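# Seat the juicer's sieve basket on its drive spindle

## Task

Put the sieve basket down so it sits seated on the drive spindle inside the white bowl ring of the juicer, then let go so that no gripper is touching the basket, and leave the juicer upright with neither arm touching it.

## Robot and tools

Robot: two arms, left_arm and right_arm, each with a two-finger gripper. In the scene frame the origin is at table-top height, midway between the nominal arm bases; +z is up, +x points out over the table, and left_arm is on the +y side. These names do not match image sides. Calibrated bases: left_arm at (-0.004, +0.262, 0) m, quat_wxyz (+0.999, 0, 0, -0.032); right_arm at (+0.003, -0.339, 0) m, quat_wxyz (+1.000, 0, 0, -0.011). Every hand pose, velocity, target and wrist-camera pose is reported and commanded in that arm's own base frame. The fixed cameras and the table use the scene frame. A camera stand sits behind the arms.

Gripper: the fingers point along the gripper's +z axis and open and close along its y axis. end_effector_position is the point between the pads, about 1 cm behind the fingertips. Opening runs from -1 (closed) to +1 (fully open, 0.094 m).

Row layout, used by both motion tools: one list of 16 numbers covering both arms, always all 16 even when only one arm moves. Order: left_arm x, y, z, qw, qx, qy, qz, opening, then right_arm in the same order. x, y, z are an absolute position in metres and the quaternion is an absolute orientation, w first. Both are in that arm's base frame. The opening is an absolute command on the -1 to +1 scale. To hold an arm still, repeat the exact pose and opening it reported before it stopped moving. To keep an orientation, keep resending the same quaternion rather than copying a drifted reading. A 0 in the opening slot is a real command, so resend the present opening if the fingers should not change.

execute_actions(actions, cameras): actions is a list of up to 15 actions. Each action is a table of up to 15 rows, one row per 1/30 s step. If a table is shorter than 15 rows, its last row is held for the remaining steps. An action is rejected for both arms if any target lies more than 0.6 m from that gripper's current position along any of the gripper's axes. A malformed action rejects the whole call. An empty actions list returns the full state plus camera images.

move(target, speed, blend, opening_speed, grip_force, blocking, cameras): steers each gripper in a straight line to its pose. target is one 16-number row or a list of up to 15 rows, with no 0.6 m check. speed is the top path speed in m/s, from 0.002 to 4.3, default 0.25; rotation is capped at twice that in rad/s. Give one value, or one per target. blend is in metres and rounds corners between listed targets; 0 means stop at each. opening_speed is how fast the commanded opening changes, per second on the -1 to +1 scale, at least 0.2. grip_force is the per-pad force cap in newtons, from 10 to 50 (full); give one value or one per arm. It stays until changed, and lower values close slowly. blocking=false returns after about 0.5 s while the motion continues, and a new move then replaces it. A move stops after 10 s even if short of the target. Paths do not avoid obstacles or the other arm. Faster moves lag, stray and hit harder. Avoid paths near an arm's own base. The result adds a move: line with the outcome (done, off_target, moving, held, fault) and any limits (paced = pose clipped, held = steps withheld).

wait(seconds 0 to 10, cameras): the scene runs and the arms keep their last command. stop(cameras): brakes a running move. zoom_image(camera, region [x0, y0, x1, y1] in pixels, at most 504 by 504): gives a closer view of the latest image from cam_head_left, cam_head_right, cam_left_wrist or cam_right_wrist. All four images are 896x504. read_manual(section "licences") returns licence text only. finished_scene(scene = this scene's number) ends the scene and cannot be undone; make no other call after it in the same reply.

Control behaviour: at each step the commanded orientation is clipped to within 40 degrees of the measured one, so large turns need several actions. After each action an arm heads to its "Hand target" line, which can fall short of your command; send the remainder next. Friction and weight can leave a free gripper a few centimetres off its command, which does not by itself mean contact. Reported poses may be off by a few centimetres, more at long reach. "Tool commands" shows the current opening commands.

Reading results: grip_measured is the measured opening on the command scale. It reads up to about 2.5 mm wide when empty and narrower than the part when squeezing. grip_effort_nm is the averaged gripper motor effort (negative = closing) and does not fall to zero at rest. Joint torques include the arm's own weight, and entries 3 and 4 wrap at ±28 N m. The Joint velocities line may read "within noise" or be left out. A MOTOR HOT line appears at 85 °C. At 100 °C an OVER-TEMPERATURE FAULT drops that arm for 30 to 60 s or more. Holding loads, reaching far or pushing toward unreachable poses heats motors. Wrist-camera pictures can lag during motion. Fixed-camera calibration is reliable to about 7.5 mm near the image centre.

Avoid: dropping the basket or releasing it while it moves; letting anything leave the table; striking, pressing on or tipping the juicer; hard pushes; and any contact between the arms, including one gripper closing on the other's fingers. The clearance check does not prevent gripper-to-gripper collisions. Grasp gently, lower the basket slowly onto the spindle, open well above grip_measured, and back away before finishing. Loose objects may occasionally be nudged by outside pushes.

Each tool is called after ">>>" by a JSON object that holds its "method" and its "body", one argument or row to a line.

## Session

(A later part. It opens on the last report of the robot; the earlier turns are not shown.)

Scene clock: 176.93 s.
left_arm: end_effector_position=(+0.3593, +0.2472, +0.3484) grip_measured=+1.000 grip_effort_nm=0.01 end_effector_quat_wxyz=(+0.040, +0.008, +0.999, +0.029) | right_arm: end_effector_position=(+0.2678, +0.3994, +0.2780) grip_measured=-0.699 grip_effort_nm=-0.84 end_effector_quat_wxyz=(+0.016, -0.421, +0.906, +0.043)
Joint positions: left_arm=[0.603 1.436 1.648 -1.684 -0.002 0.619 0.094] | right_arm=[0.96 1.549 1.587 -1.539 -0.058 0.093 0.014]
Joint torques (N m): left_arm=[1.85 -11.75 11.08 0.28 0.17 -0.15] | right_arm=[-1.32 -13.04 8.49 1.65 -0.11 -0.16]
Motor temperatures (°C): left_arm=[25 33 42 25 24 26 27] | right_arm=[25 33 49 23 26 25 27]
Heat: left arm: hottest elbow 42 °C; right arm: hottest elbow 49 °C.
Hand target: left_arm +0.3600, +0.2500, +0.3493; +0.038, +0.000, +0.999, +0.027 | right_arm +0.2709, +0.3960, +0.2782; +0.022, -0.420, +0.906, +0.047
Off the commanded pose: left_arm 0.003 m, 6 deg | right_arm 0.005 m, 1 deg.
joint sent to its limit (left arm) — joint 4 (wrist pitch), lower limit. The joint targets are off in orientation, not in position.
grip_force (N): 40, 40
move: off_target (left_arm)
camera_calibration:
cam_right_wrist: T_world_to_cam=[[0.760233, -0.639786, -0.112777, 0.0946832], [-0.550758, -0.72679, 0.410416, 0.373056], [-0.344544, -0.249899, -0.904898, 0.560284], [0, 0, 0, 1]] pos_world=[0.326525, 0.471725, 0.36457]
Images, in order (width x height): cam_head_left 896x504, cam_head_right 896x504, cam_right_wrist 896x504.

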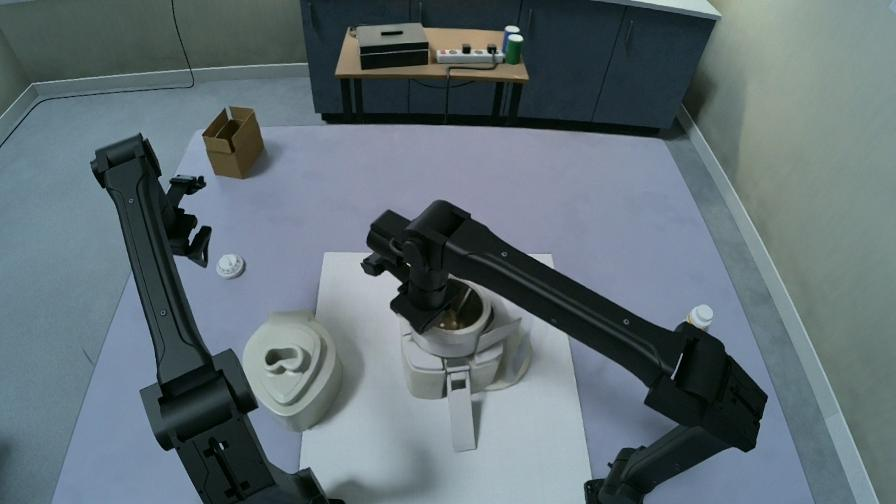

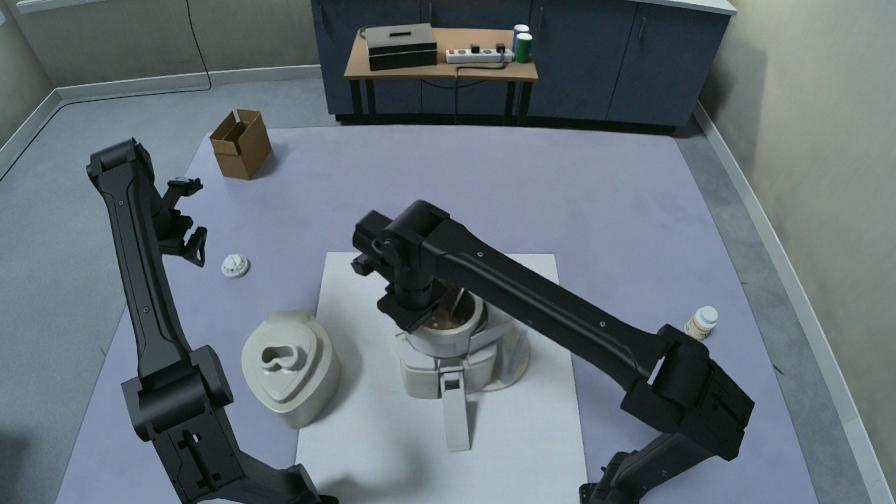

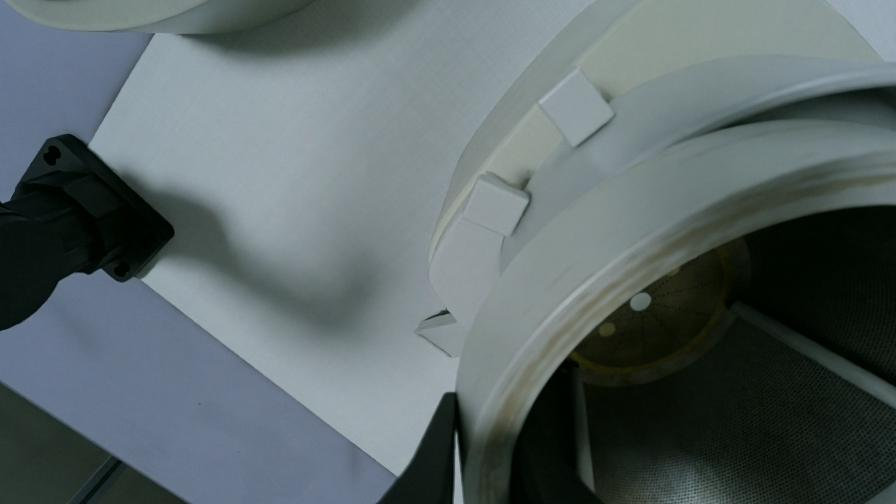

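>>> {"method": "move", "body": {
  "target": [
    [0.36,0.25,0.35,0,0,1,0,1,0.271,0.376,0.288,0.022,-0.42,0.906,0.047,-1],
    [0.36,0.25,0.35,0,0,1,0,1,0.270,0.3845,0.275,0.022,-0.42,0.906,0.047,-1]
  ],
  "speed": 0.06,
  "cameras": ["cam_head_left","cam_head_right"]
}}

>>> {"method": "zoom_image", "body": {
  "camera": "cam_head_left",
  "region": [370, 220, 540, 390]
}}

>>> {"method": "zoom_image", "body": {
  "camera": "cam_head_right",
  "region": [360, 220, 530, 390]
}}

Scene clock: 186.27 s.
left_arm: end_effector_position=(+0.3593, +0.2472, +0.3484) grip_measured=+1.000 grip_effort_nm=0.01 end_effector_quat_wxyz=(+0.040, +0.008, +0.999, +0.029) | right_arm: end_effector_position=(+0.2690, +0.3909, +0.2763) grip_measured=-0.699 grip_effort_nm=-0.84 end_effector_quat_wxyz=(+0.020, -0.428, +0.902, +0.049)
Joint positions: left_arm=[0.603 1.436 1.648 -1.684 -0.002 0.619 0.094] | right_arm=[0.945 1.525 1.555 -1.519 -0.066 0.063 0.014]
Joint torques (N m): left_arm=[2.43 -11.69 11.21 0.14 0.16 -0.19] | right_arm=[-1.49 -12.51 8.12 1.14 0.18 0.03]
Heat: left arm: hottest elbow 42 °C; right arm: hottest elbow 48 °C.
Hand target: left_arm +0.3600, +0.2500, +0.3493; +0.038, +0.000, +0.999, +0.027 | right_arm +0.2700, +0.3846, +0.2750; +0.022, -0.420, +0.906, +0.047
Off the commanded pose: left_arm 0.003 m, 6 deg | right_arm 0.007 m, 1 deg.
joint sent to its limit (left arm) — joint 4 (wrist pitch), lower limit. The joint targets are off in orientation, not in position.
grip_force (N): 40, 40
move: off_target (left_arm)
Images, in order (width x height): cam_head_left 896x504, cam_head_right 896x504.

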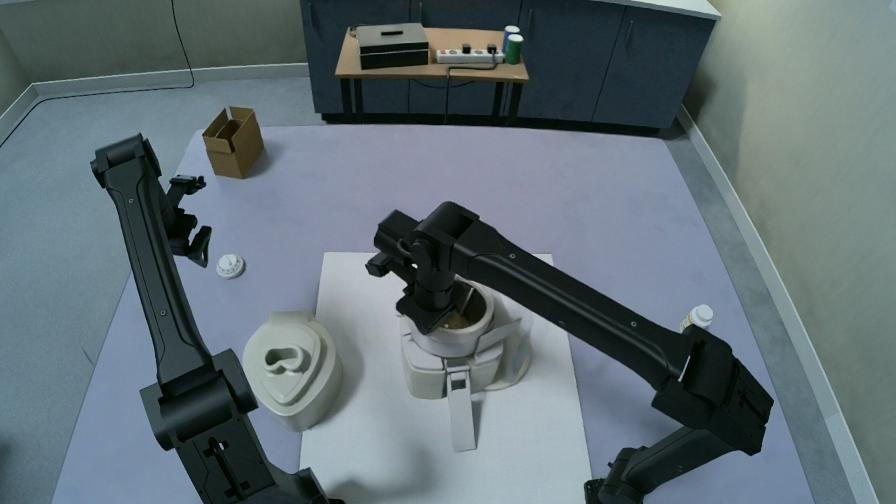

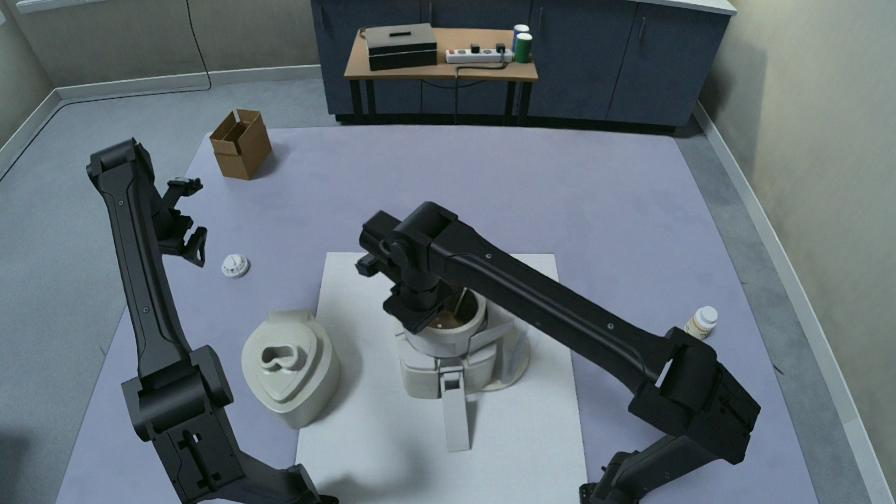

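Scaled by 2.965 from the camera's 896x504 image, which has a finer 1280x720 frame.

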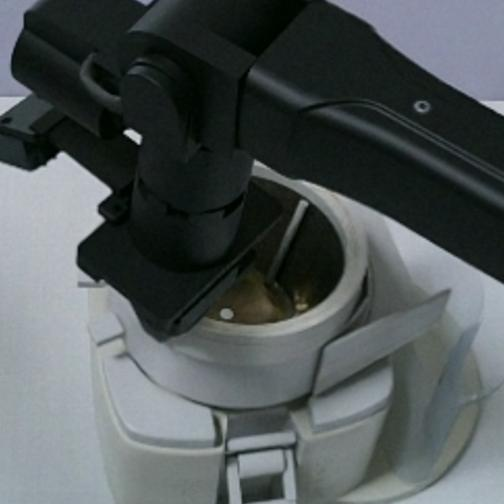

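Scaled by 2.965 from the camera's 896x504 image, which has a finer 1280x720 frame.

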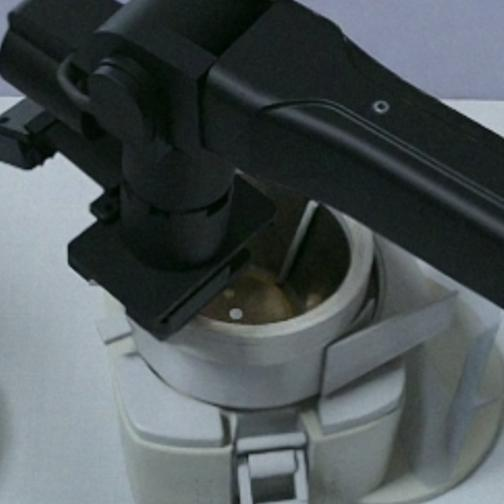

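>>> {"method": "move", "body": {
  "target": [
    [0.36,0.25,0.35,0,0,1,0,1,0.270,0.372,0.278,0.022,-0.42,0.906,0.047,-1],
    [0.36,0.25,0.35,0,0,1,0,1,0.270,0.380,0.255,0.022,-0.42,0.906,0.047,-1]
  ],
  "speed": 0.05,
  "cameras": ["cam_head_left","cam_head_right","cam_right_wrist"]
}}

>>> {"method": "zoom_image", "body": {
  "camera": "cam_head_left",
  "region": [370, 220, 540, 390]
}}

>>> {"method": "zoom_image", "body": {
  "camera": "cam_head_right",
  "region": [360, 220, 530, 390]
}}

Scene clock: 198.63 s.
left_arm: end_effector_position=(+0.3593, +0.2472, +0.3484) grip_measured=+1.000 grip_effort_nm=0.01 end_effector_quat_wxyz=(+0.040, +0.008, +0.999, +0.029) | right_arm: end_effector_position=(+0.2679, +0.3895, +0.2738) grip_measured=-0.699 grip_effort_nm=-0.84 end_effector_quat_wxyz=(+0.039, -0.432, +0.899, +0.059)
Joint positions: left_arm=[0.603 1.436 1.648 -1.684 -0.002 0.619 0.094] | right_arm=[0.945 1.492 1.508 -1.461 -0.066 0.052 0.014]
Joint torques (N m): left_arm=[1.96 -11.63 11.06 0.27 0.21 -0.19] | right_arm=[-1.73 -10.64 6.72 1.07 0.17 0.09]
Heat: left arm: hottest elbow 42 °C; right arm: hottest elbow 46 °C.
Hand target: left_arm +0.3600, +0.2500, +0.3493; +0.038, +0.000, +0.999, +0.027 | right_arm +0.2697, +0.3800, +0.2555; +0.022, -0.420, +0.906, +0.047
Off the commanded pose: left_arm 0.003 m, 6 deg | right_arm 0.021 m, 3 deg.
joint sent to its limit (left arm) — joint 4 (wrist pitch), lower limit. The joint targets are off in orientation, not in position.
grip_force (N): 40, 40
move: off_target (left_arm, right_arm)
camera_calibration:
cam_right_wrist: T_world_to_cam=[[0.77965, -0.614492, -0.120607, 0.0748221], [-0.543491, -0.759658, 0.357123, 0.393117], [-0.31107, -0.212882, -0.926238, 0.536512], [0, 0, 0, 1]] pos_world=[0.322213, 0.458826, 0.36557]
Images, in order (width x height): cam_head_left 896x504, cam_head_right 896x504, cam_right_wrist 896x504.

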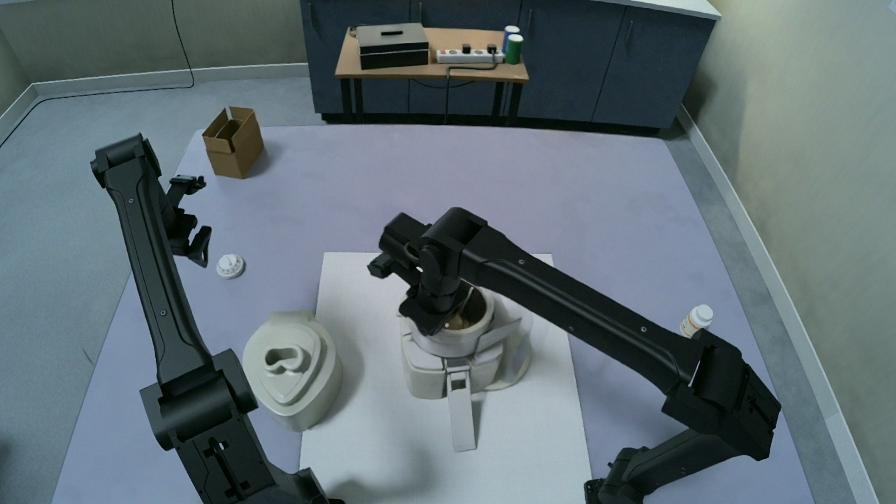

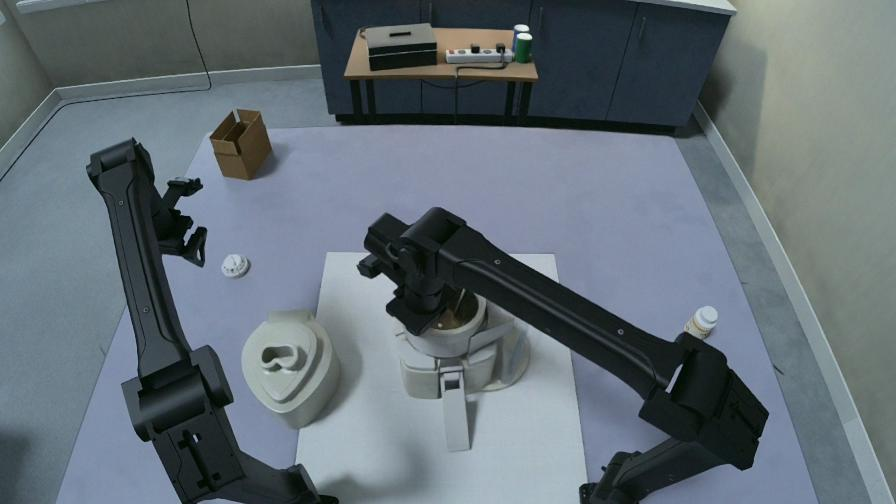

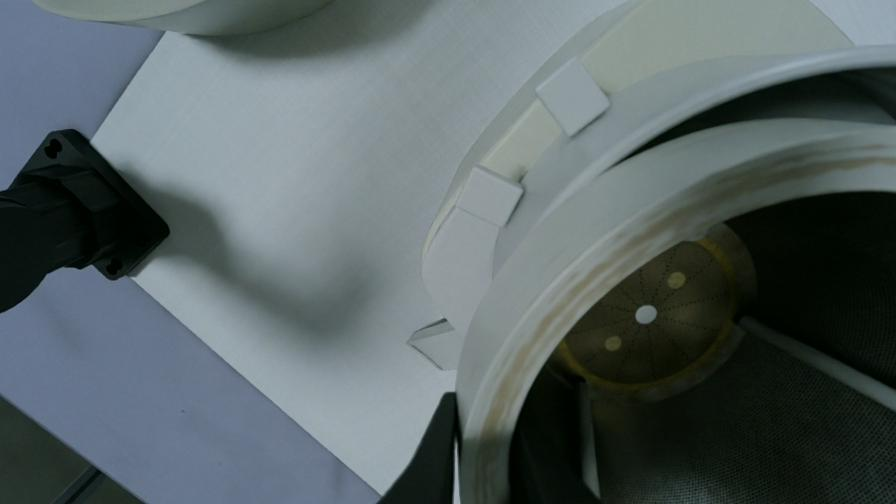

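Scaled by 2.965 from the camera's 896x504 image, which has a finer 1280x720 frame.

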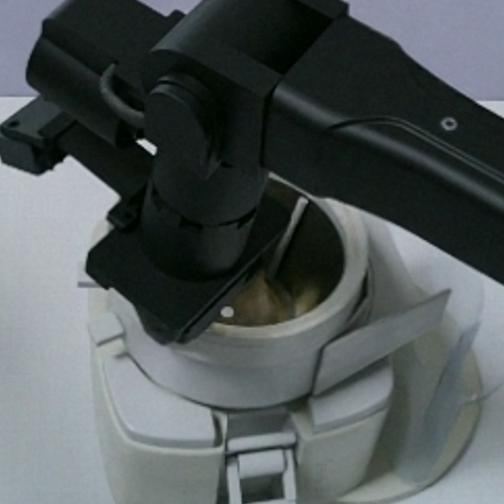

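Scaled by 2.965 from the camera's 896x504 image, which has a finer 1280x720 frame.

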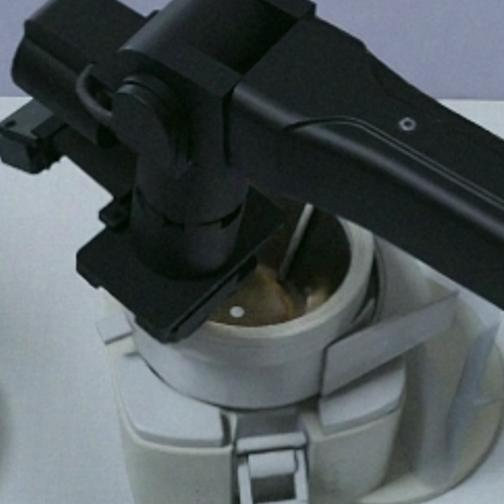

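>>> {"method": "move", "body": {
  "target": [
    [0.36,0.25,0.35,0,0,1,0,1,0.270,0.386,0.31,0.022,-0.42,0.906,0.047,-1],
    [0.36,0.25,0.35,0,0,1,0,1,0.270,0.374,0.295,0.02,-0.42,0.906,0.04,-1],
    [0.36,0.25,0.35,0,0,1,0,1,0.270,0.378,0.272,0.015,-0.42,0.907,0.03,-1]
  ],
  "speed": 0.07,
  "cameras": ["cam_head_left","cam_head_right"]
}}

>>> {"method": "zoom_image", "body": {
  "camera": "cam_head_left",
  "region": [370, 220, 540, 390]
}}

>>> {"method": "zoom_image", "body": {
  "camera": "cam_head_right",
  "region": [360, 220, 530, 390]
}}

Scene clock: 211.70 s.
left_arm: end_effector_position=(+0.3593, +0.2472, +0.3484) grip_measured=+1.000 grip_effort_nm=0.01 end_effector_quat_wxyz=(+0.040, +0.008, +0.999, +0.029) | right_arm: end_effector_position=(+0.2670, +0.3772, +0.2720) grip_measured=-0.700 grip_effort_nm=-0.84 end_effector_quat_wxyz=(+0.008, -0.426, +0.904, +0.029)
Joint positions: left_arm=[0.603 1.436 1.648 -1.684 -0.002 0.619 0.094] | right_arm=[0.939 1.519 1.538 -1.548 -0.043 0.059 0.014]
Joint torques (N m): left_arm=[2.2 -11.28 11.1 0.12 0.16 -0.23] | right_arm=[-0.67 -11.4 9.39 1.48 0.2 0.04]
Heat: left arm: hottest elbow 42 °C; right arm: hottest elbow 45 °C.
Hand target: left_arm +0.3600, +0.2500, +0.3493; +0.038, +0.000, +0.999, +0.027 | right_arm +0.2700, +0.3779, +0.2721; +0.015, -0.420, +0.907, +0.030
Off the commanded pose: left_arm 0.003 m, 6 deg | right_arm 0.003 m, 1 deg.
joint sent to its limit (left arm) — joint 4 (wrist pitch), lower limit. The joint targets are off in orientation, not in position.
grip_force (N): 40, 40
move: off_target (left_arm)
Images, in order (width x height): cam_head_left 896x504, cam_head_right 896x504.

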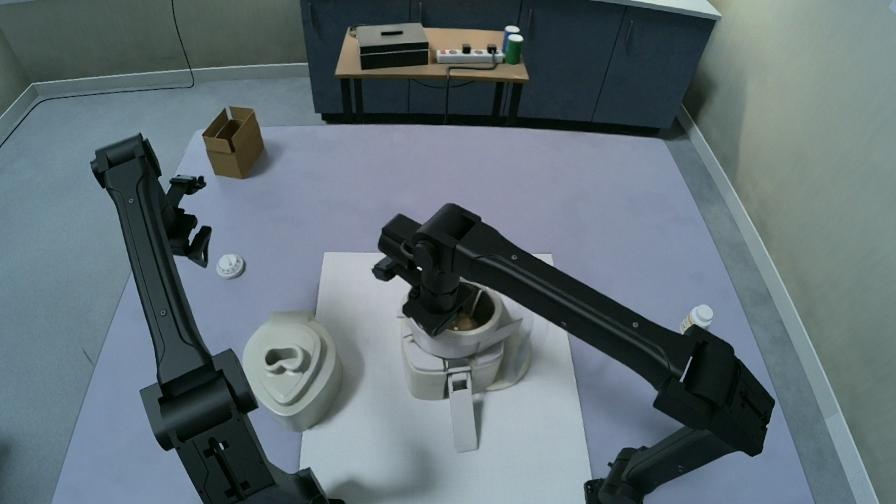

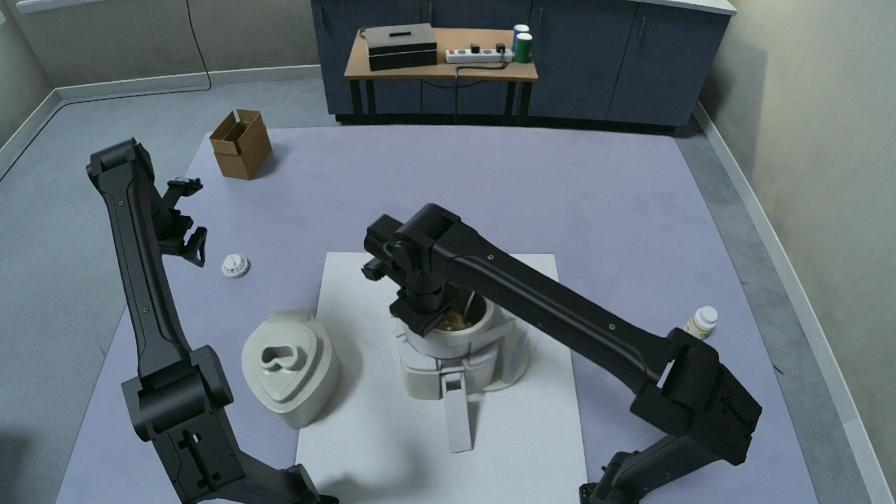

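Scaled by 2.965 from the camera's 896x504 image, which has a finer 1280x720 frame.

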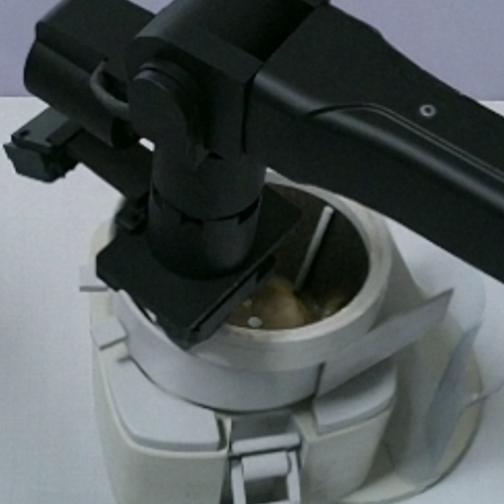

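Scaled by 2.965 from the camera's 896x504 image, which has a finer 1280x720 frame.

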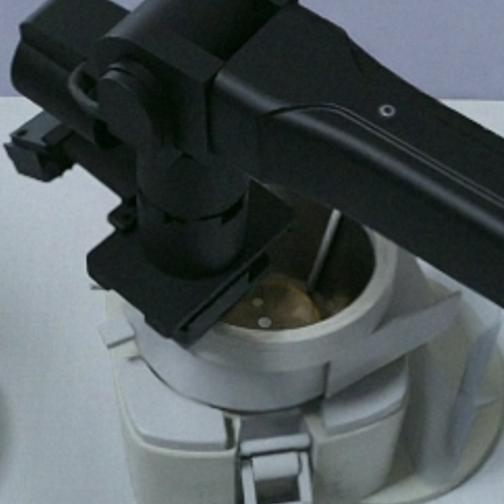

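>>> {"method": "move", "body": {
  "target": [
    [0.36,0.25,0.35,0,0,1,0,1,0.270,0.387,0.28,0.015,-0.42,0.907,0.03,-1],
    [0.36,0.25,0.35,0,0,1,0,1,0.270,0.385,0.262,0.012,-0.42,0.907,0.025,-1]
  ],
  "speed": 0.07,
  "cameras": ["cam_head_left","cam_right_wrist"]
}}

>>> {"method": "zoom_image", "body": {
  "camera": "cam_head_left",
  "region": [370, 220, 540, 390]
}}

Scene clock: 218.73 s.
left_arm: end_effector_position=(+0.3593, +0.2472, +0.3484) grip_measured=+1.000 grip_effort_nm=0.01 end_effector_quat_wxyz=(+0.040, +0.008, +0.999, +0.029) | right_arm: end_effector_position=(+0.2705, +0.3794, +0.2680) grip_measured=-0.700 grip_effort_nm=-0.84 end_effector_quat_wxyz=(+0.010, -0.421, +0.906, +0.025)
Joint positions: left_arm=[0.603 1.436 1.648 -1.684 -0.002 0.619 0.094] | right_arm=[0.939 1.528 1.538 -1.538 -0.034 0.07 0.014]
Joint torques (N m): left_arm=[1.96 -11.93 11.14 0.28 0.15 -0.18] | right_arm=[0.5 -11.16 9.11 1.57 0.1 0.04]
Motor temperatures (°C): left_arm=[25 33 43 25 24 26 27] | right_arm=[25 33 44 23 26 25 27]
Heat: left arm: hottest elbow 43 °C; right arm: hottest elbow 44 °C.
Hand target: left_arm +0.3600, +0.2500, +0.3493; +0.038, +0.000, +0.999, +0.027 | right_arm +0.2700, +0.3848, +0.2620; +0.012, -0.420, +0.907, +0.025
Off the commanded pose: left_arm 0.003 m, 6 deg | right_arm 0.008 m, 0 deg.
joint sent to its limit (left arm) — joint 4 (wrist pitch), lower limit. The joint targets are off in orientation, not in position.
grip_force (N): 40, 40
move: off_target (left_arm)
camera_calibration:
cam_right_wrist: T_world_to_cam=[[0.761018, -0.643003, -0.0860146, 0.0725461], [-0.552476, -0.711877, 0.433591, 0.352781], [-0.340032, -0.28245, -0.896995, 0.556188], [0, 0, 0, 1]] pos_world=[0.328816, 0.454879, 0.352175]
Images, in order (width x height): cam_head_left 896x504, cam_right_wrist 896x504.

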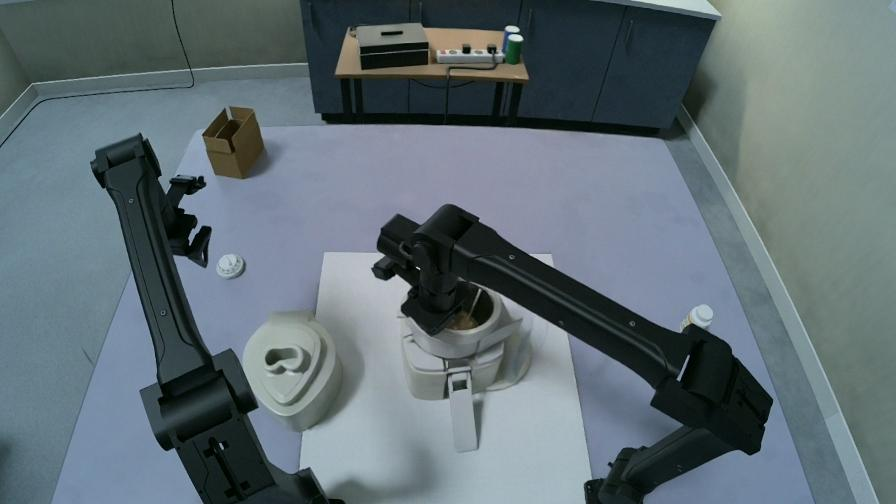

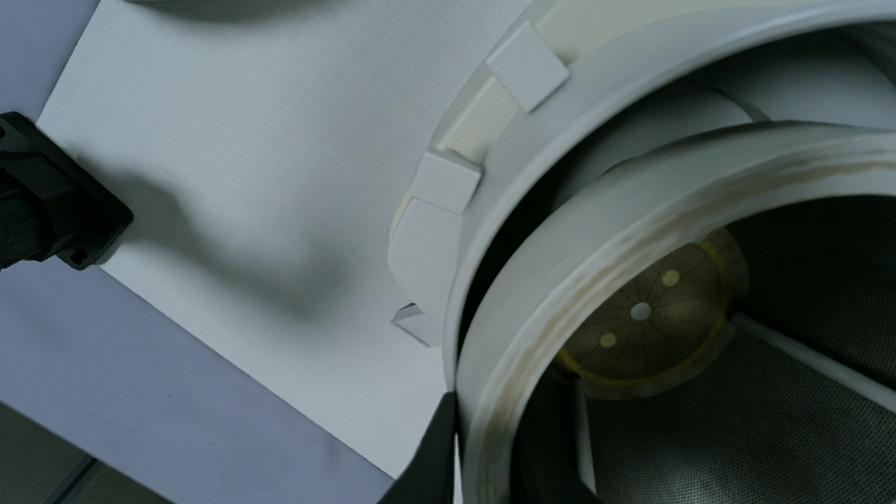

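Scaled by 2.965 from the camera's 896x504 image, which has a finer 1280x720 frame.

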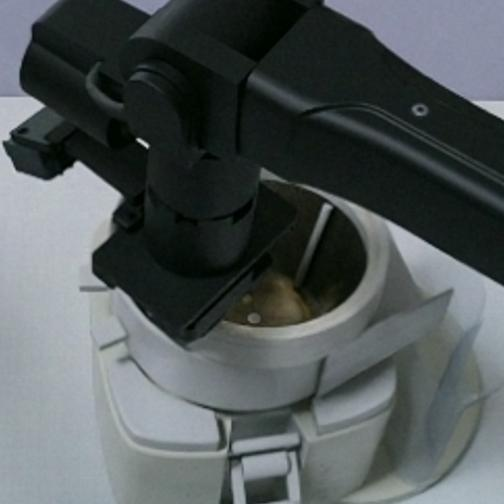

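>>> {"method": "move", "body": {
  "target": [
    [0.36,0.25,0.35,0,0,1,0,1,0.268,0.388,0.285,0.012,-0.42,0.907,0.025,-1],
    [0.36,0.25,0.35,0,0,1,0,1,0.268,0.396,0.275,0.012,-0.42,0.907,0.025,-1],
    [0.36,0.25,0.35,0,0,1,0,1,0.268,0.385,0.25,0.012,-0.42,0.907,0.025,-1]
  ],
  "speed": 0.07,
  "cameras": ["cam_head_left","cam_right_wrist"]
}}

>>> {"method": "zoom_image", "body": {
  "camera": "cam_head_left",
  "region": [370, 220, 540, 390]
}}

Scene clock: 226.77 s.
left_arm: end_effector_position=(+0.3593, +0.2472, +0.3484) grip_measured=+1.000 grip_effort_nm=0.01 end_effector_quat_wxyz=(+0.040, +0.008, +0.999, +0.029) | right_arm: end_effector_position=(+0.2722, +0.3811, +0.2649) grip_measured=-0.700 grip_effort_nm=-0.84 end_effector_quat_wxyz=(+0.020, -0.418, +0.908, +0.025)
Joint positions: left_arm=[0.603 1.436 1.648 -1.684 -0.002 0.619 0.094] | right_arm=[0.943 1.524 1.524 -1.513 -0.024 0.08 0.014]
Joint torques (N m): left_arm=[1.96 -11.87 11.37 0.23 0.17 -0.21] | right_arm=[-0.03 -11.34 7.28 1.81 -0.26 0]
Heat: left arm: hottest elbow 43 °C; right arm: hottest elbow 44 °C.
Hand target: left_arm +0.3600, +0.2500, +0.3493; +0.038, +0.000, +0.999, +0.027 | right_arm +0.2679, +0.3847, +0.2502; +0.012, -0.420, +0.907, +0.025
Off the commanded pose: left_arm 0.003 m, 6 deg | right_arm 0.016 m, 1 deg.
joint sent to its limit (left arm) — joint 4 (wrist pitch), lower limit. The joint targets are off in orientation, not in position.
grip_force (N): 40, 40
move: off_target (left_arm, right_arm)
camera_calibration:
cam_right_wrist: T_world_to_cam=[[0.757694, -0.647999, -0.0774438, 0.0726187], [-0.565016, -0.710744, 0.419047, 0.363121], [-0.326585, -0.273753, -0.904656, 0.549515], [0, 0, 0, 1]] pos_world=[0.32961, 0.455574, 0.350581]
Images, in order (width x height): cam_head_left 896x504, cam_right_wrist 896x504.

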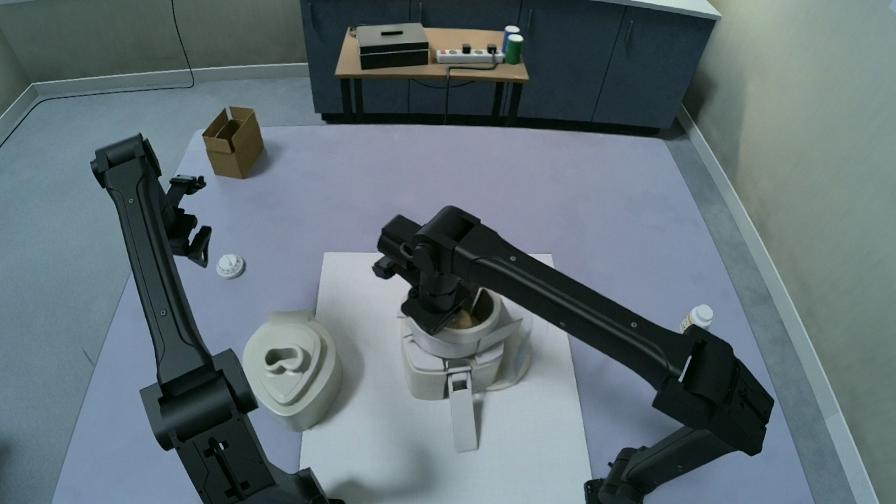

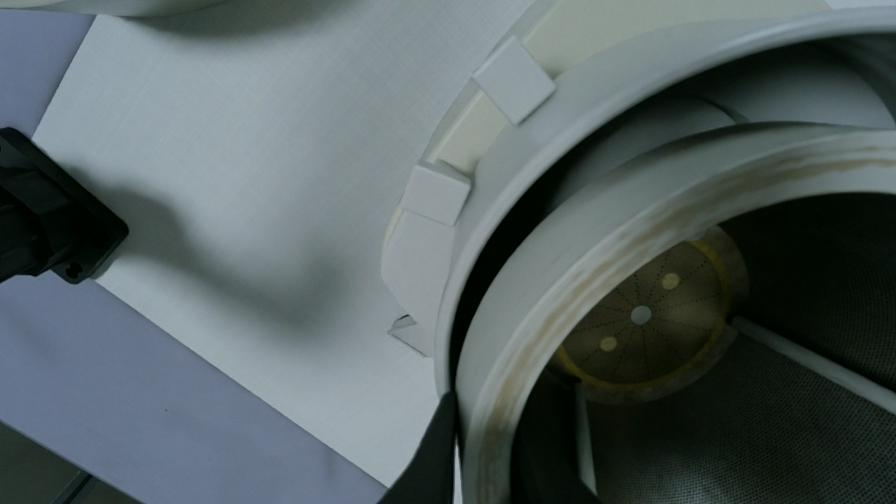

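Scaled by 2.965 from the camera's 896x504 image, which has a finer 1280x720 frame.

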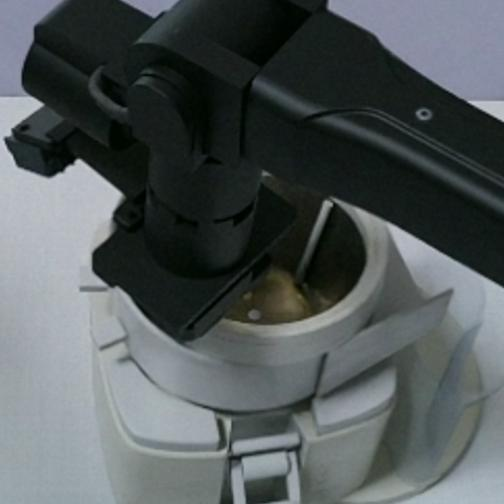

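>>> {"method": "move", "body": {
  "target": [
    [0.36,0.25,0.35,0,0,1,0,1,0.264,0.392,0.278,0.012,-0.42,0.907,0.025,-1],
    [0.36,0.25,0.35,0,0,1,0,1,0.262,0.396,0.258,0.012,-0.42,0.907,0.025,-1],
    [0.36,0.25,0.35,0,0,1,0,1,0.258,0.386,0.256,0.012,-0.42,0.907,0.025,-1],
    [0.36,0.25,0.35,0,0,1,0,1,0.260,0.376,0.256,0.012,-0.42,0.907,0.025,-1],
    [0.36,0.25,0.35,0,0,1,0,1,0.268,0.374,0.256,0.012,-0.42,0.907,0.025,-1],
    [0.36,0.25,0.35,0,0,1,0,1,0.267,0.390,0.254,0.012,-0.42,0.907,0.025,-1]
  ],
  "speed": 0.07,
  "cameras": ["cam_head_left","cam_right_wrist"]
}}

>>> {"method": "zoom_image", "body": {
  "camera": "cam_head_left",
  "region": [370, 220, 540, 390]
}}

Scene clock: 241.13 s.
left_arm: end_effector_position=(+0.3593, +0.2472, +0.3484) grip_measured=+1.000 grip_effort_nm=0.01 end_effector_quat_wxyz=(+0.040, +0.008, +0.999, +0.029) | right_arm: end_effector_position=(+0.2696, +0.3770, +0.2648) grip_measured=-0.700 grip_effort_nm=-0.84 end_effector_quat_wxyz=(+0.022, -0.417, +0.908, +0.026)
Joint positions: left_arm=[0.603 1.436 1.648 -1.684 -0.002 0.619 0.094] | right_arm=[0.943 1.508 1.506 -1.505 -0.023 0.083 0.014]
Joint torques (N m): left_arm=[2.43 -11.63 11.15 0.14 0.14 -0.13] | right_arm=[1.14 -8.88 10.58 1.16 -0.35 0.02]
Heat: left arm: hottest elbow 43 °C; right arm: hottest elbow 44 °C.
Hand target: left_arm +0.3600, +0.2500, +0.3493; +0.038, +0.000, +0.999, +0.027 | right_arm +0.2667, +0.3895, +0.2540; +0.012, -0.420, +0.907, +0.025
Off the commanded pose: left_arm 0.003 m, 6 deg | right_arm 0.017 m, 1 deg.
joint sent to its limit (left arm) — joint 4 (wrist pitch), lower limit. The joint targets are off in orientation, not in position.
grip_force (N): 40, 40
move: off_target (left_arm, right_arm)
camera_calibration:
cam_right_wrist: T_world_to_cam=[[0.755721, -0.650404, -0.0765483, 0.073199], [-0.56926, -0.710188, 0.414217, 0.361017], [-0.323772, -0.269457, -0.906953, 0.545809], [0, 0, 0, 1]] pos_world=[0.326912, 0.451071, 0.351087]
Images, in order (width x height): cam_head_left 896x504, cam_right_wrist 896x504.

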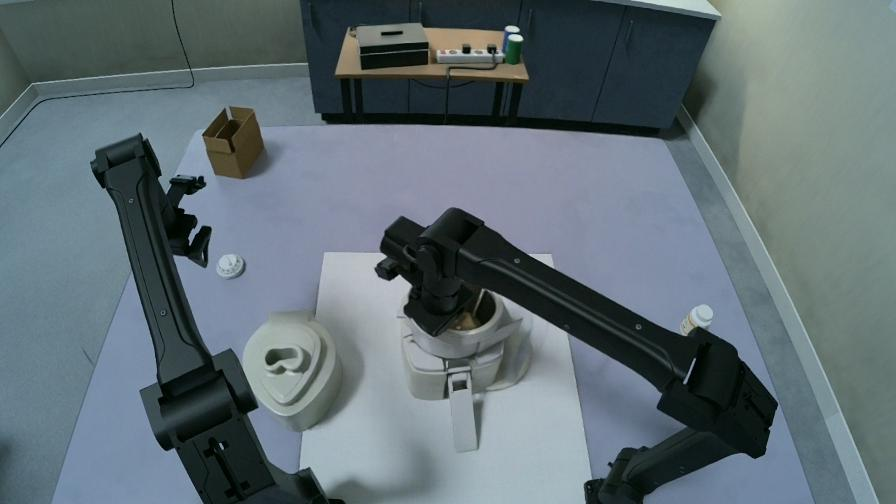

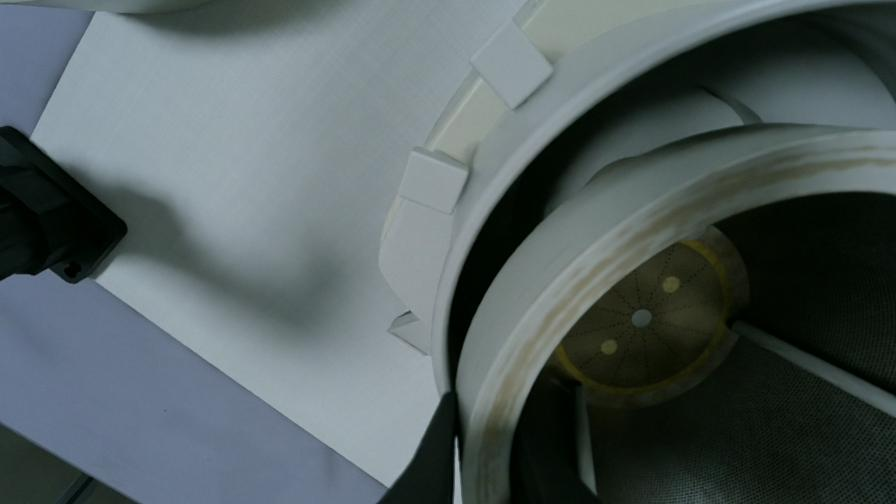

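Scaled by 2.965 from the camera's 896x504 image, which has a finer 1280x720 frame.

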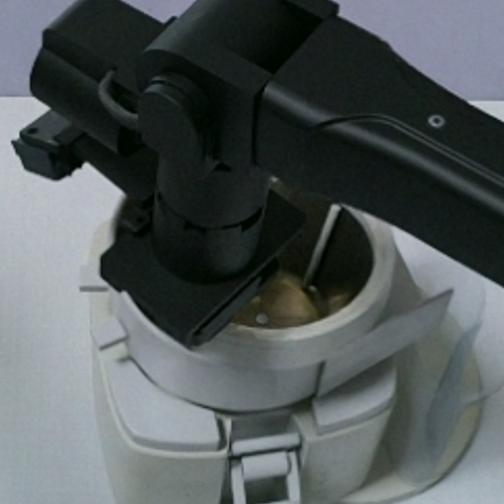

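>>> {"method": "move", "body": {
  "target": [
    [0.36,0.25,0.35,0,0,1,0,1,0.266,0.394,0.30,0.012,-0.42,0.907,0.025,-1],
    [0.36,0.25,0.35,0,0,1,0,1,0.266,0.391,0.282,0.012,-0.42,0.907,0.025,-1]
  ],
  "speed": 0.08
}}

Scene clock: 249.63 s.
left_arm: end_effector_position=(+0.3593, +0.2472, +0.3484) grip_measured=+1.000 grip_effort_nm=0.01 end_effector_quat_wxyz=(+0.040, +0.008, +0.999, +0.029) | right_arm: end_effector_position=(+0.2658, +0.3801, +0.2708) grip_measured=-0.700 grip_effort_nm=-0.84 end_effector_quat_wxyz=(-0.007, -0.419, +0.908, +0.013)
Joint positions: left_arm=[0.603 1.436 1.648 -1.684 -0.002 0.619 0.094] | right_arm=[0.951 1.549 1.57 -1.59 -0.029 0.085 0.014]
Joint torques (N m): left_arm=[1.67 -11.34 11.03 0.28 0.11 -0.14] | right_arm=[0.38 -12.16 11.4 1.26 -0.11 0.08]
Heat: left arm: hottest elbow 43 °C; right arm: hottest elbow 44 °C.
Hand target: left_arm +0.3600, +0.2500, +0.3493; +0.038, +0.000, +0.999, +0.027 | right_arm +0.2657, +0.3907, +0.2822; +0.012, -0.420, +0.907, +0.025
Off the commanded pose: left_arm 0.003 m, 6 deg | right_arm 0.016 m, 3 deg.
joint sent to its limit (left arm) — joint 4 (wrist pitch), lower limit. The joint targets are off in orientation, not in position.
grip_force (N): 40, 40
move: off_target (left_arm, right_arm)

>>> {"method": "move", "body": {
  "target": [
    [0.36,0.25,0.35,0,0,1,0,1,0.266,0.397,0.315,0.012,-0.42,0.907,0.025,-1],
    [0.36,0.25,0.35,0,0,1,0,1,0.266,0.392,0.283,0.012,-0.42,0.907,0.025,-1]
  ],
  "speed": 0.08
}}

Scene clock: 259.60 s.
left_arm: end_effector_position=(+0.3593, +0.2472, +0.3484) grip_measured=+1.000 grip_effort_nm=0.01 end_effector_quat_wxyz=(+0.040, +0.008, +0.999, +0.029) | right_arm: end_effector_position=(+0.2679, +0.3895, +0.2790) grip_measured=-0.700 grip_effort_nm=-0.84 end_effector_quat_wxyz=(+0.002, -0.421, +0.907, +0.020)
Joint positions: left_arm=[0.603 1.436 1.648 -1.684 -0.002 0.619 0.094] | right_arm=[0.957 1.559 1.603 -1.591 -0.032 0.089 0.014]
Joint torques (N m): left_arm=[1.73 -11.75 11.18 0.29 0.15 -0.22] | right_arm=[0.44 -12.63 9.28 1.46 0.04 0]
Heat: left arm: hottest elbow 43 °C; right arm: hottest elbow 46 °C.
Hand target: left_arm +0.3600, +0.2500, +0.3493; +0.038, +0.000, +0.999, +0.027 | right_arm +0.2659, +0.3920, +0.2831; +0.012, -0.420, +0.907, +0.025
Off the commanded pose: left_arm 0.003 m, 6 deg | right_arm 0.005 m, 1 deg.
joint sent to its limit (left arm) — joint 4 (wrist pitch), lower limit. The joint targets are off in orientation, not in position.
grip_force (N): 40, 40
move: off_target (left_arm)

Descend slightly toward -y.

>>> {"method": "move", "body": {
  "target": [
    [0.36,0.25,0.35,0,0,1,0,1,0.266,0.382,0.272,0.012,-0.42,0.907,0.025,-1]
  ],
  "speed": 0.06,
  "cameras": ["cam_head_left","cam_head_right"]
}}

>>> {"method": "zoom_image", "body": {
  "camera": "cam_head_left",
  "region": [370, 220, 540, 390]
}}

>>> {"method": "zoom_image", "body": {
  "camera": "cam_head_right",
  "region": [360, 220, 530, 390]
}}

Scene clock: 265.47 s.
left_arm: end_effector_position=(+0.3593, +0.2472, +0.3484) grip_measured=+1.000 grip_effort_nm=0.01 end_effector_quat_wxyz=(+0.040, +0.008, +0.999, +0.029) | right_arm: end_effector_position=(+0.2654, +0.3849, +0.2718) grip_measured=-0.701 grip_effort_nm=-0.84 end_effector_quat_wxyz=(+0.007, -0.421, +0.907, +0.021)
Joint positions: left_arm=[0.603 1.436 1.648 -1.684 -0.002 0.619 0.094] | right_arm=[0.957 1.538 1.56 -1.559 -0.028 0.089 0.014]
Joint torques (N m): left_arm=[2.61 -10.99 11.12 0.2 0.16 -0.15] | right_arm=[-1.2 -12.28 8.4 1.37 -0.11 -0.11]
Heat: left arm: hottest elbow 43 °C; right arm: hottest elbow 46 °C.
Hand target: left_arm +0.3600, +0.2500, +0.3493; +0.038, +0.000, +0.999, +0.027 | right_arm +0.2659, +0.3821, +0.2720; +0.012, -0.420, +0.907, +0.025
Off the commanded pose: left_arm 0.003 m, 6 deg | right_arm 0.003 m, 1 deg.
joint sent to its limit (left arm) — joint 4 (wrist pitch), lower limit. The joint targets are off in orientation, not in position.
grip_force (N): 40, 40
move: off_target (left_arm)
Images, in order (width x height): cam_head_left 896x504, cam_head_right 896x504.

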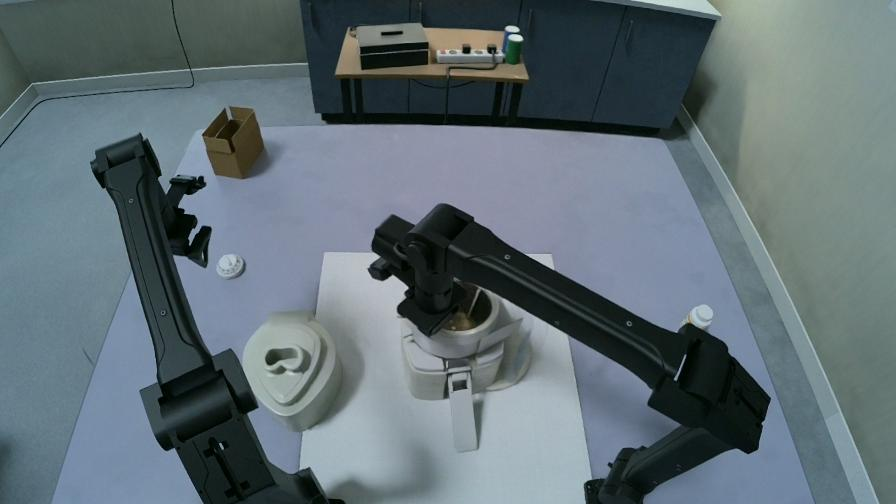

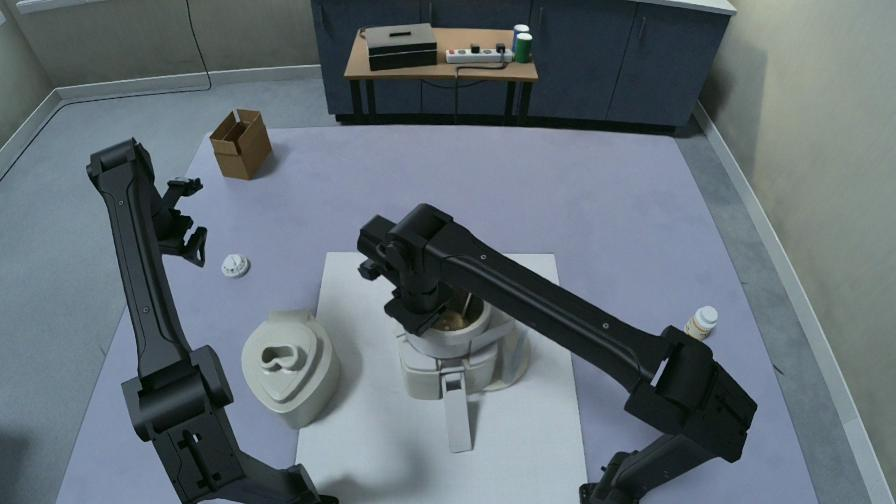

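Scaled by 2.965 from the camera's 896x504 image, which has a finer 1280x720 frame.

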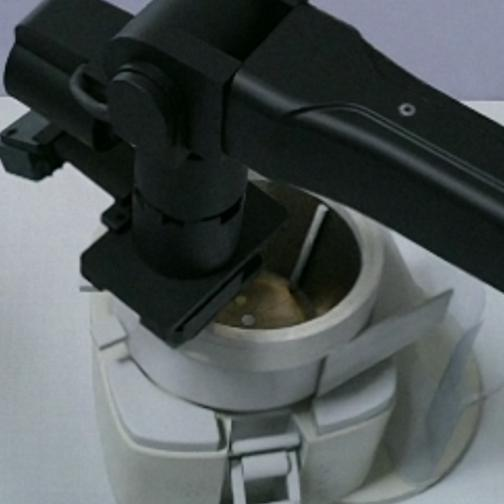

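Scaled by 2.965 from the camera's 896x504 image, which has a finer 1280x720 frame.

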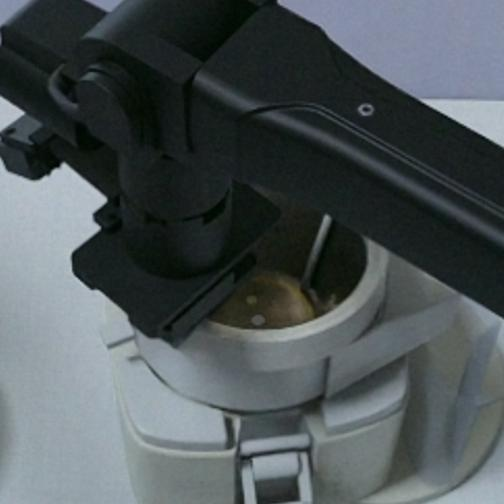

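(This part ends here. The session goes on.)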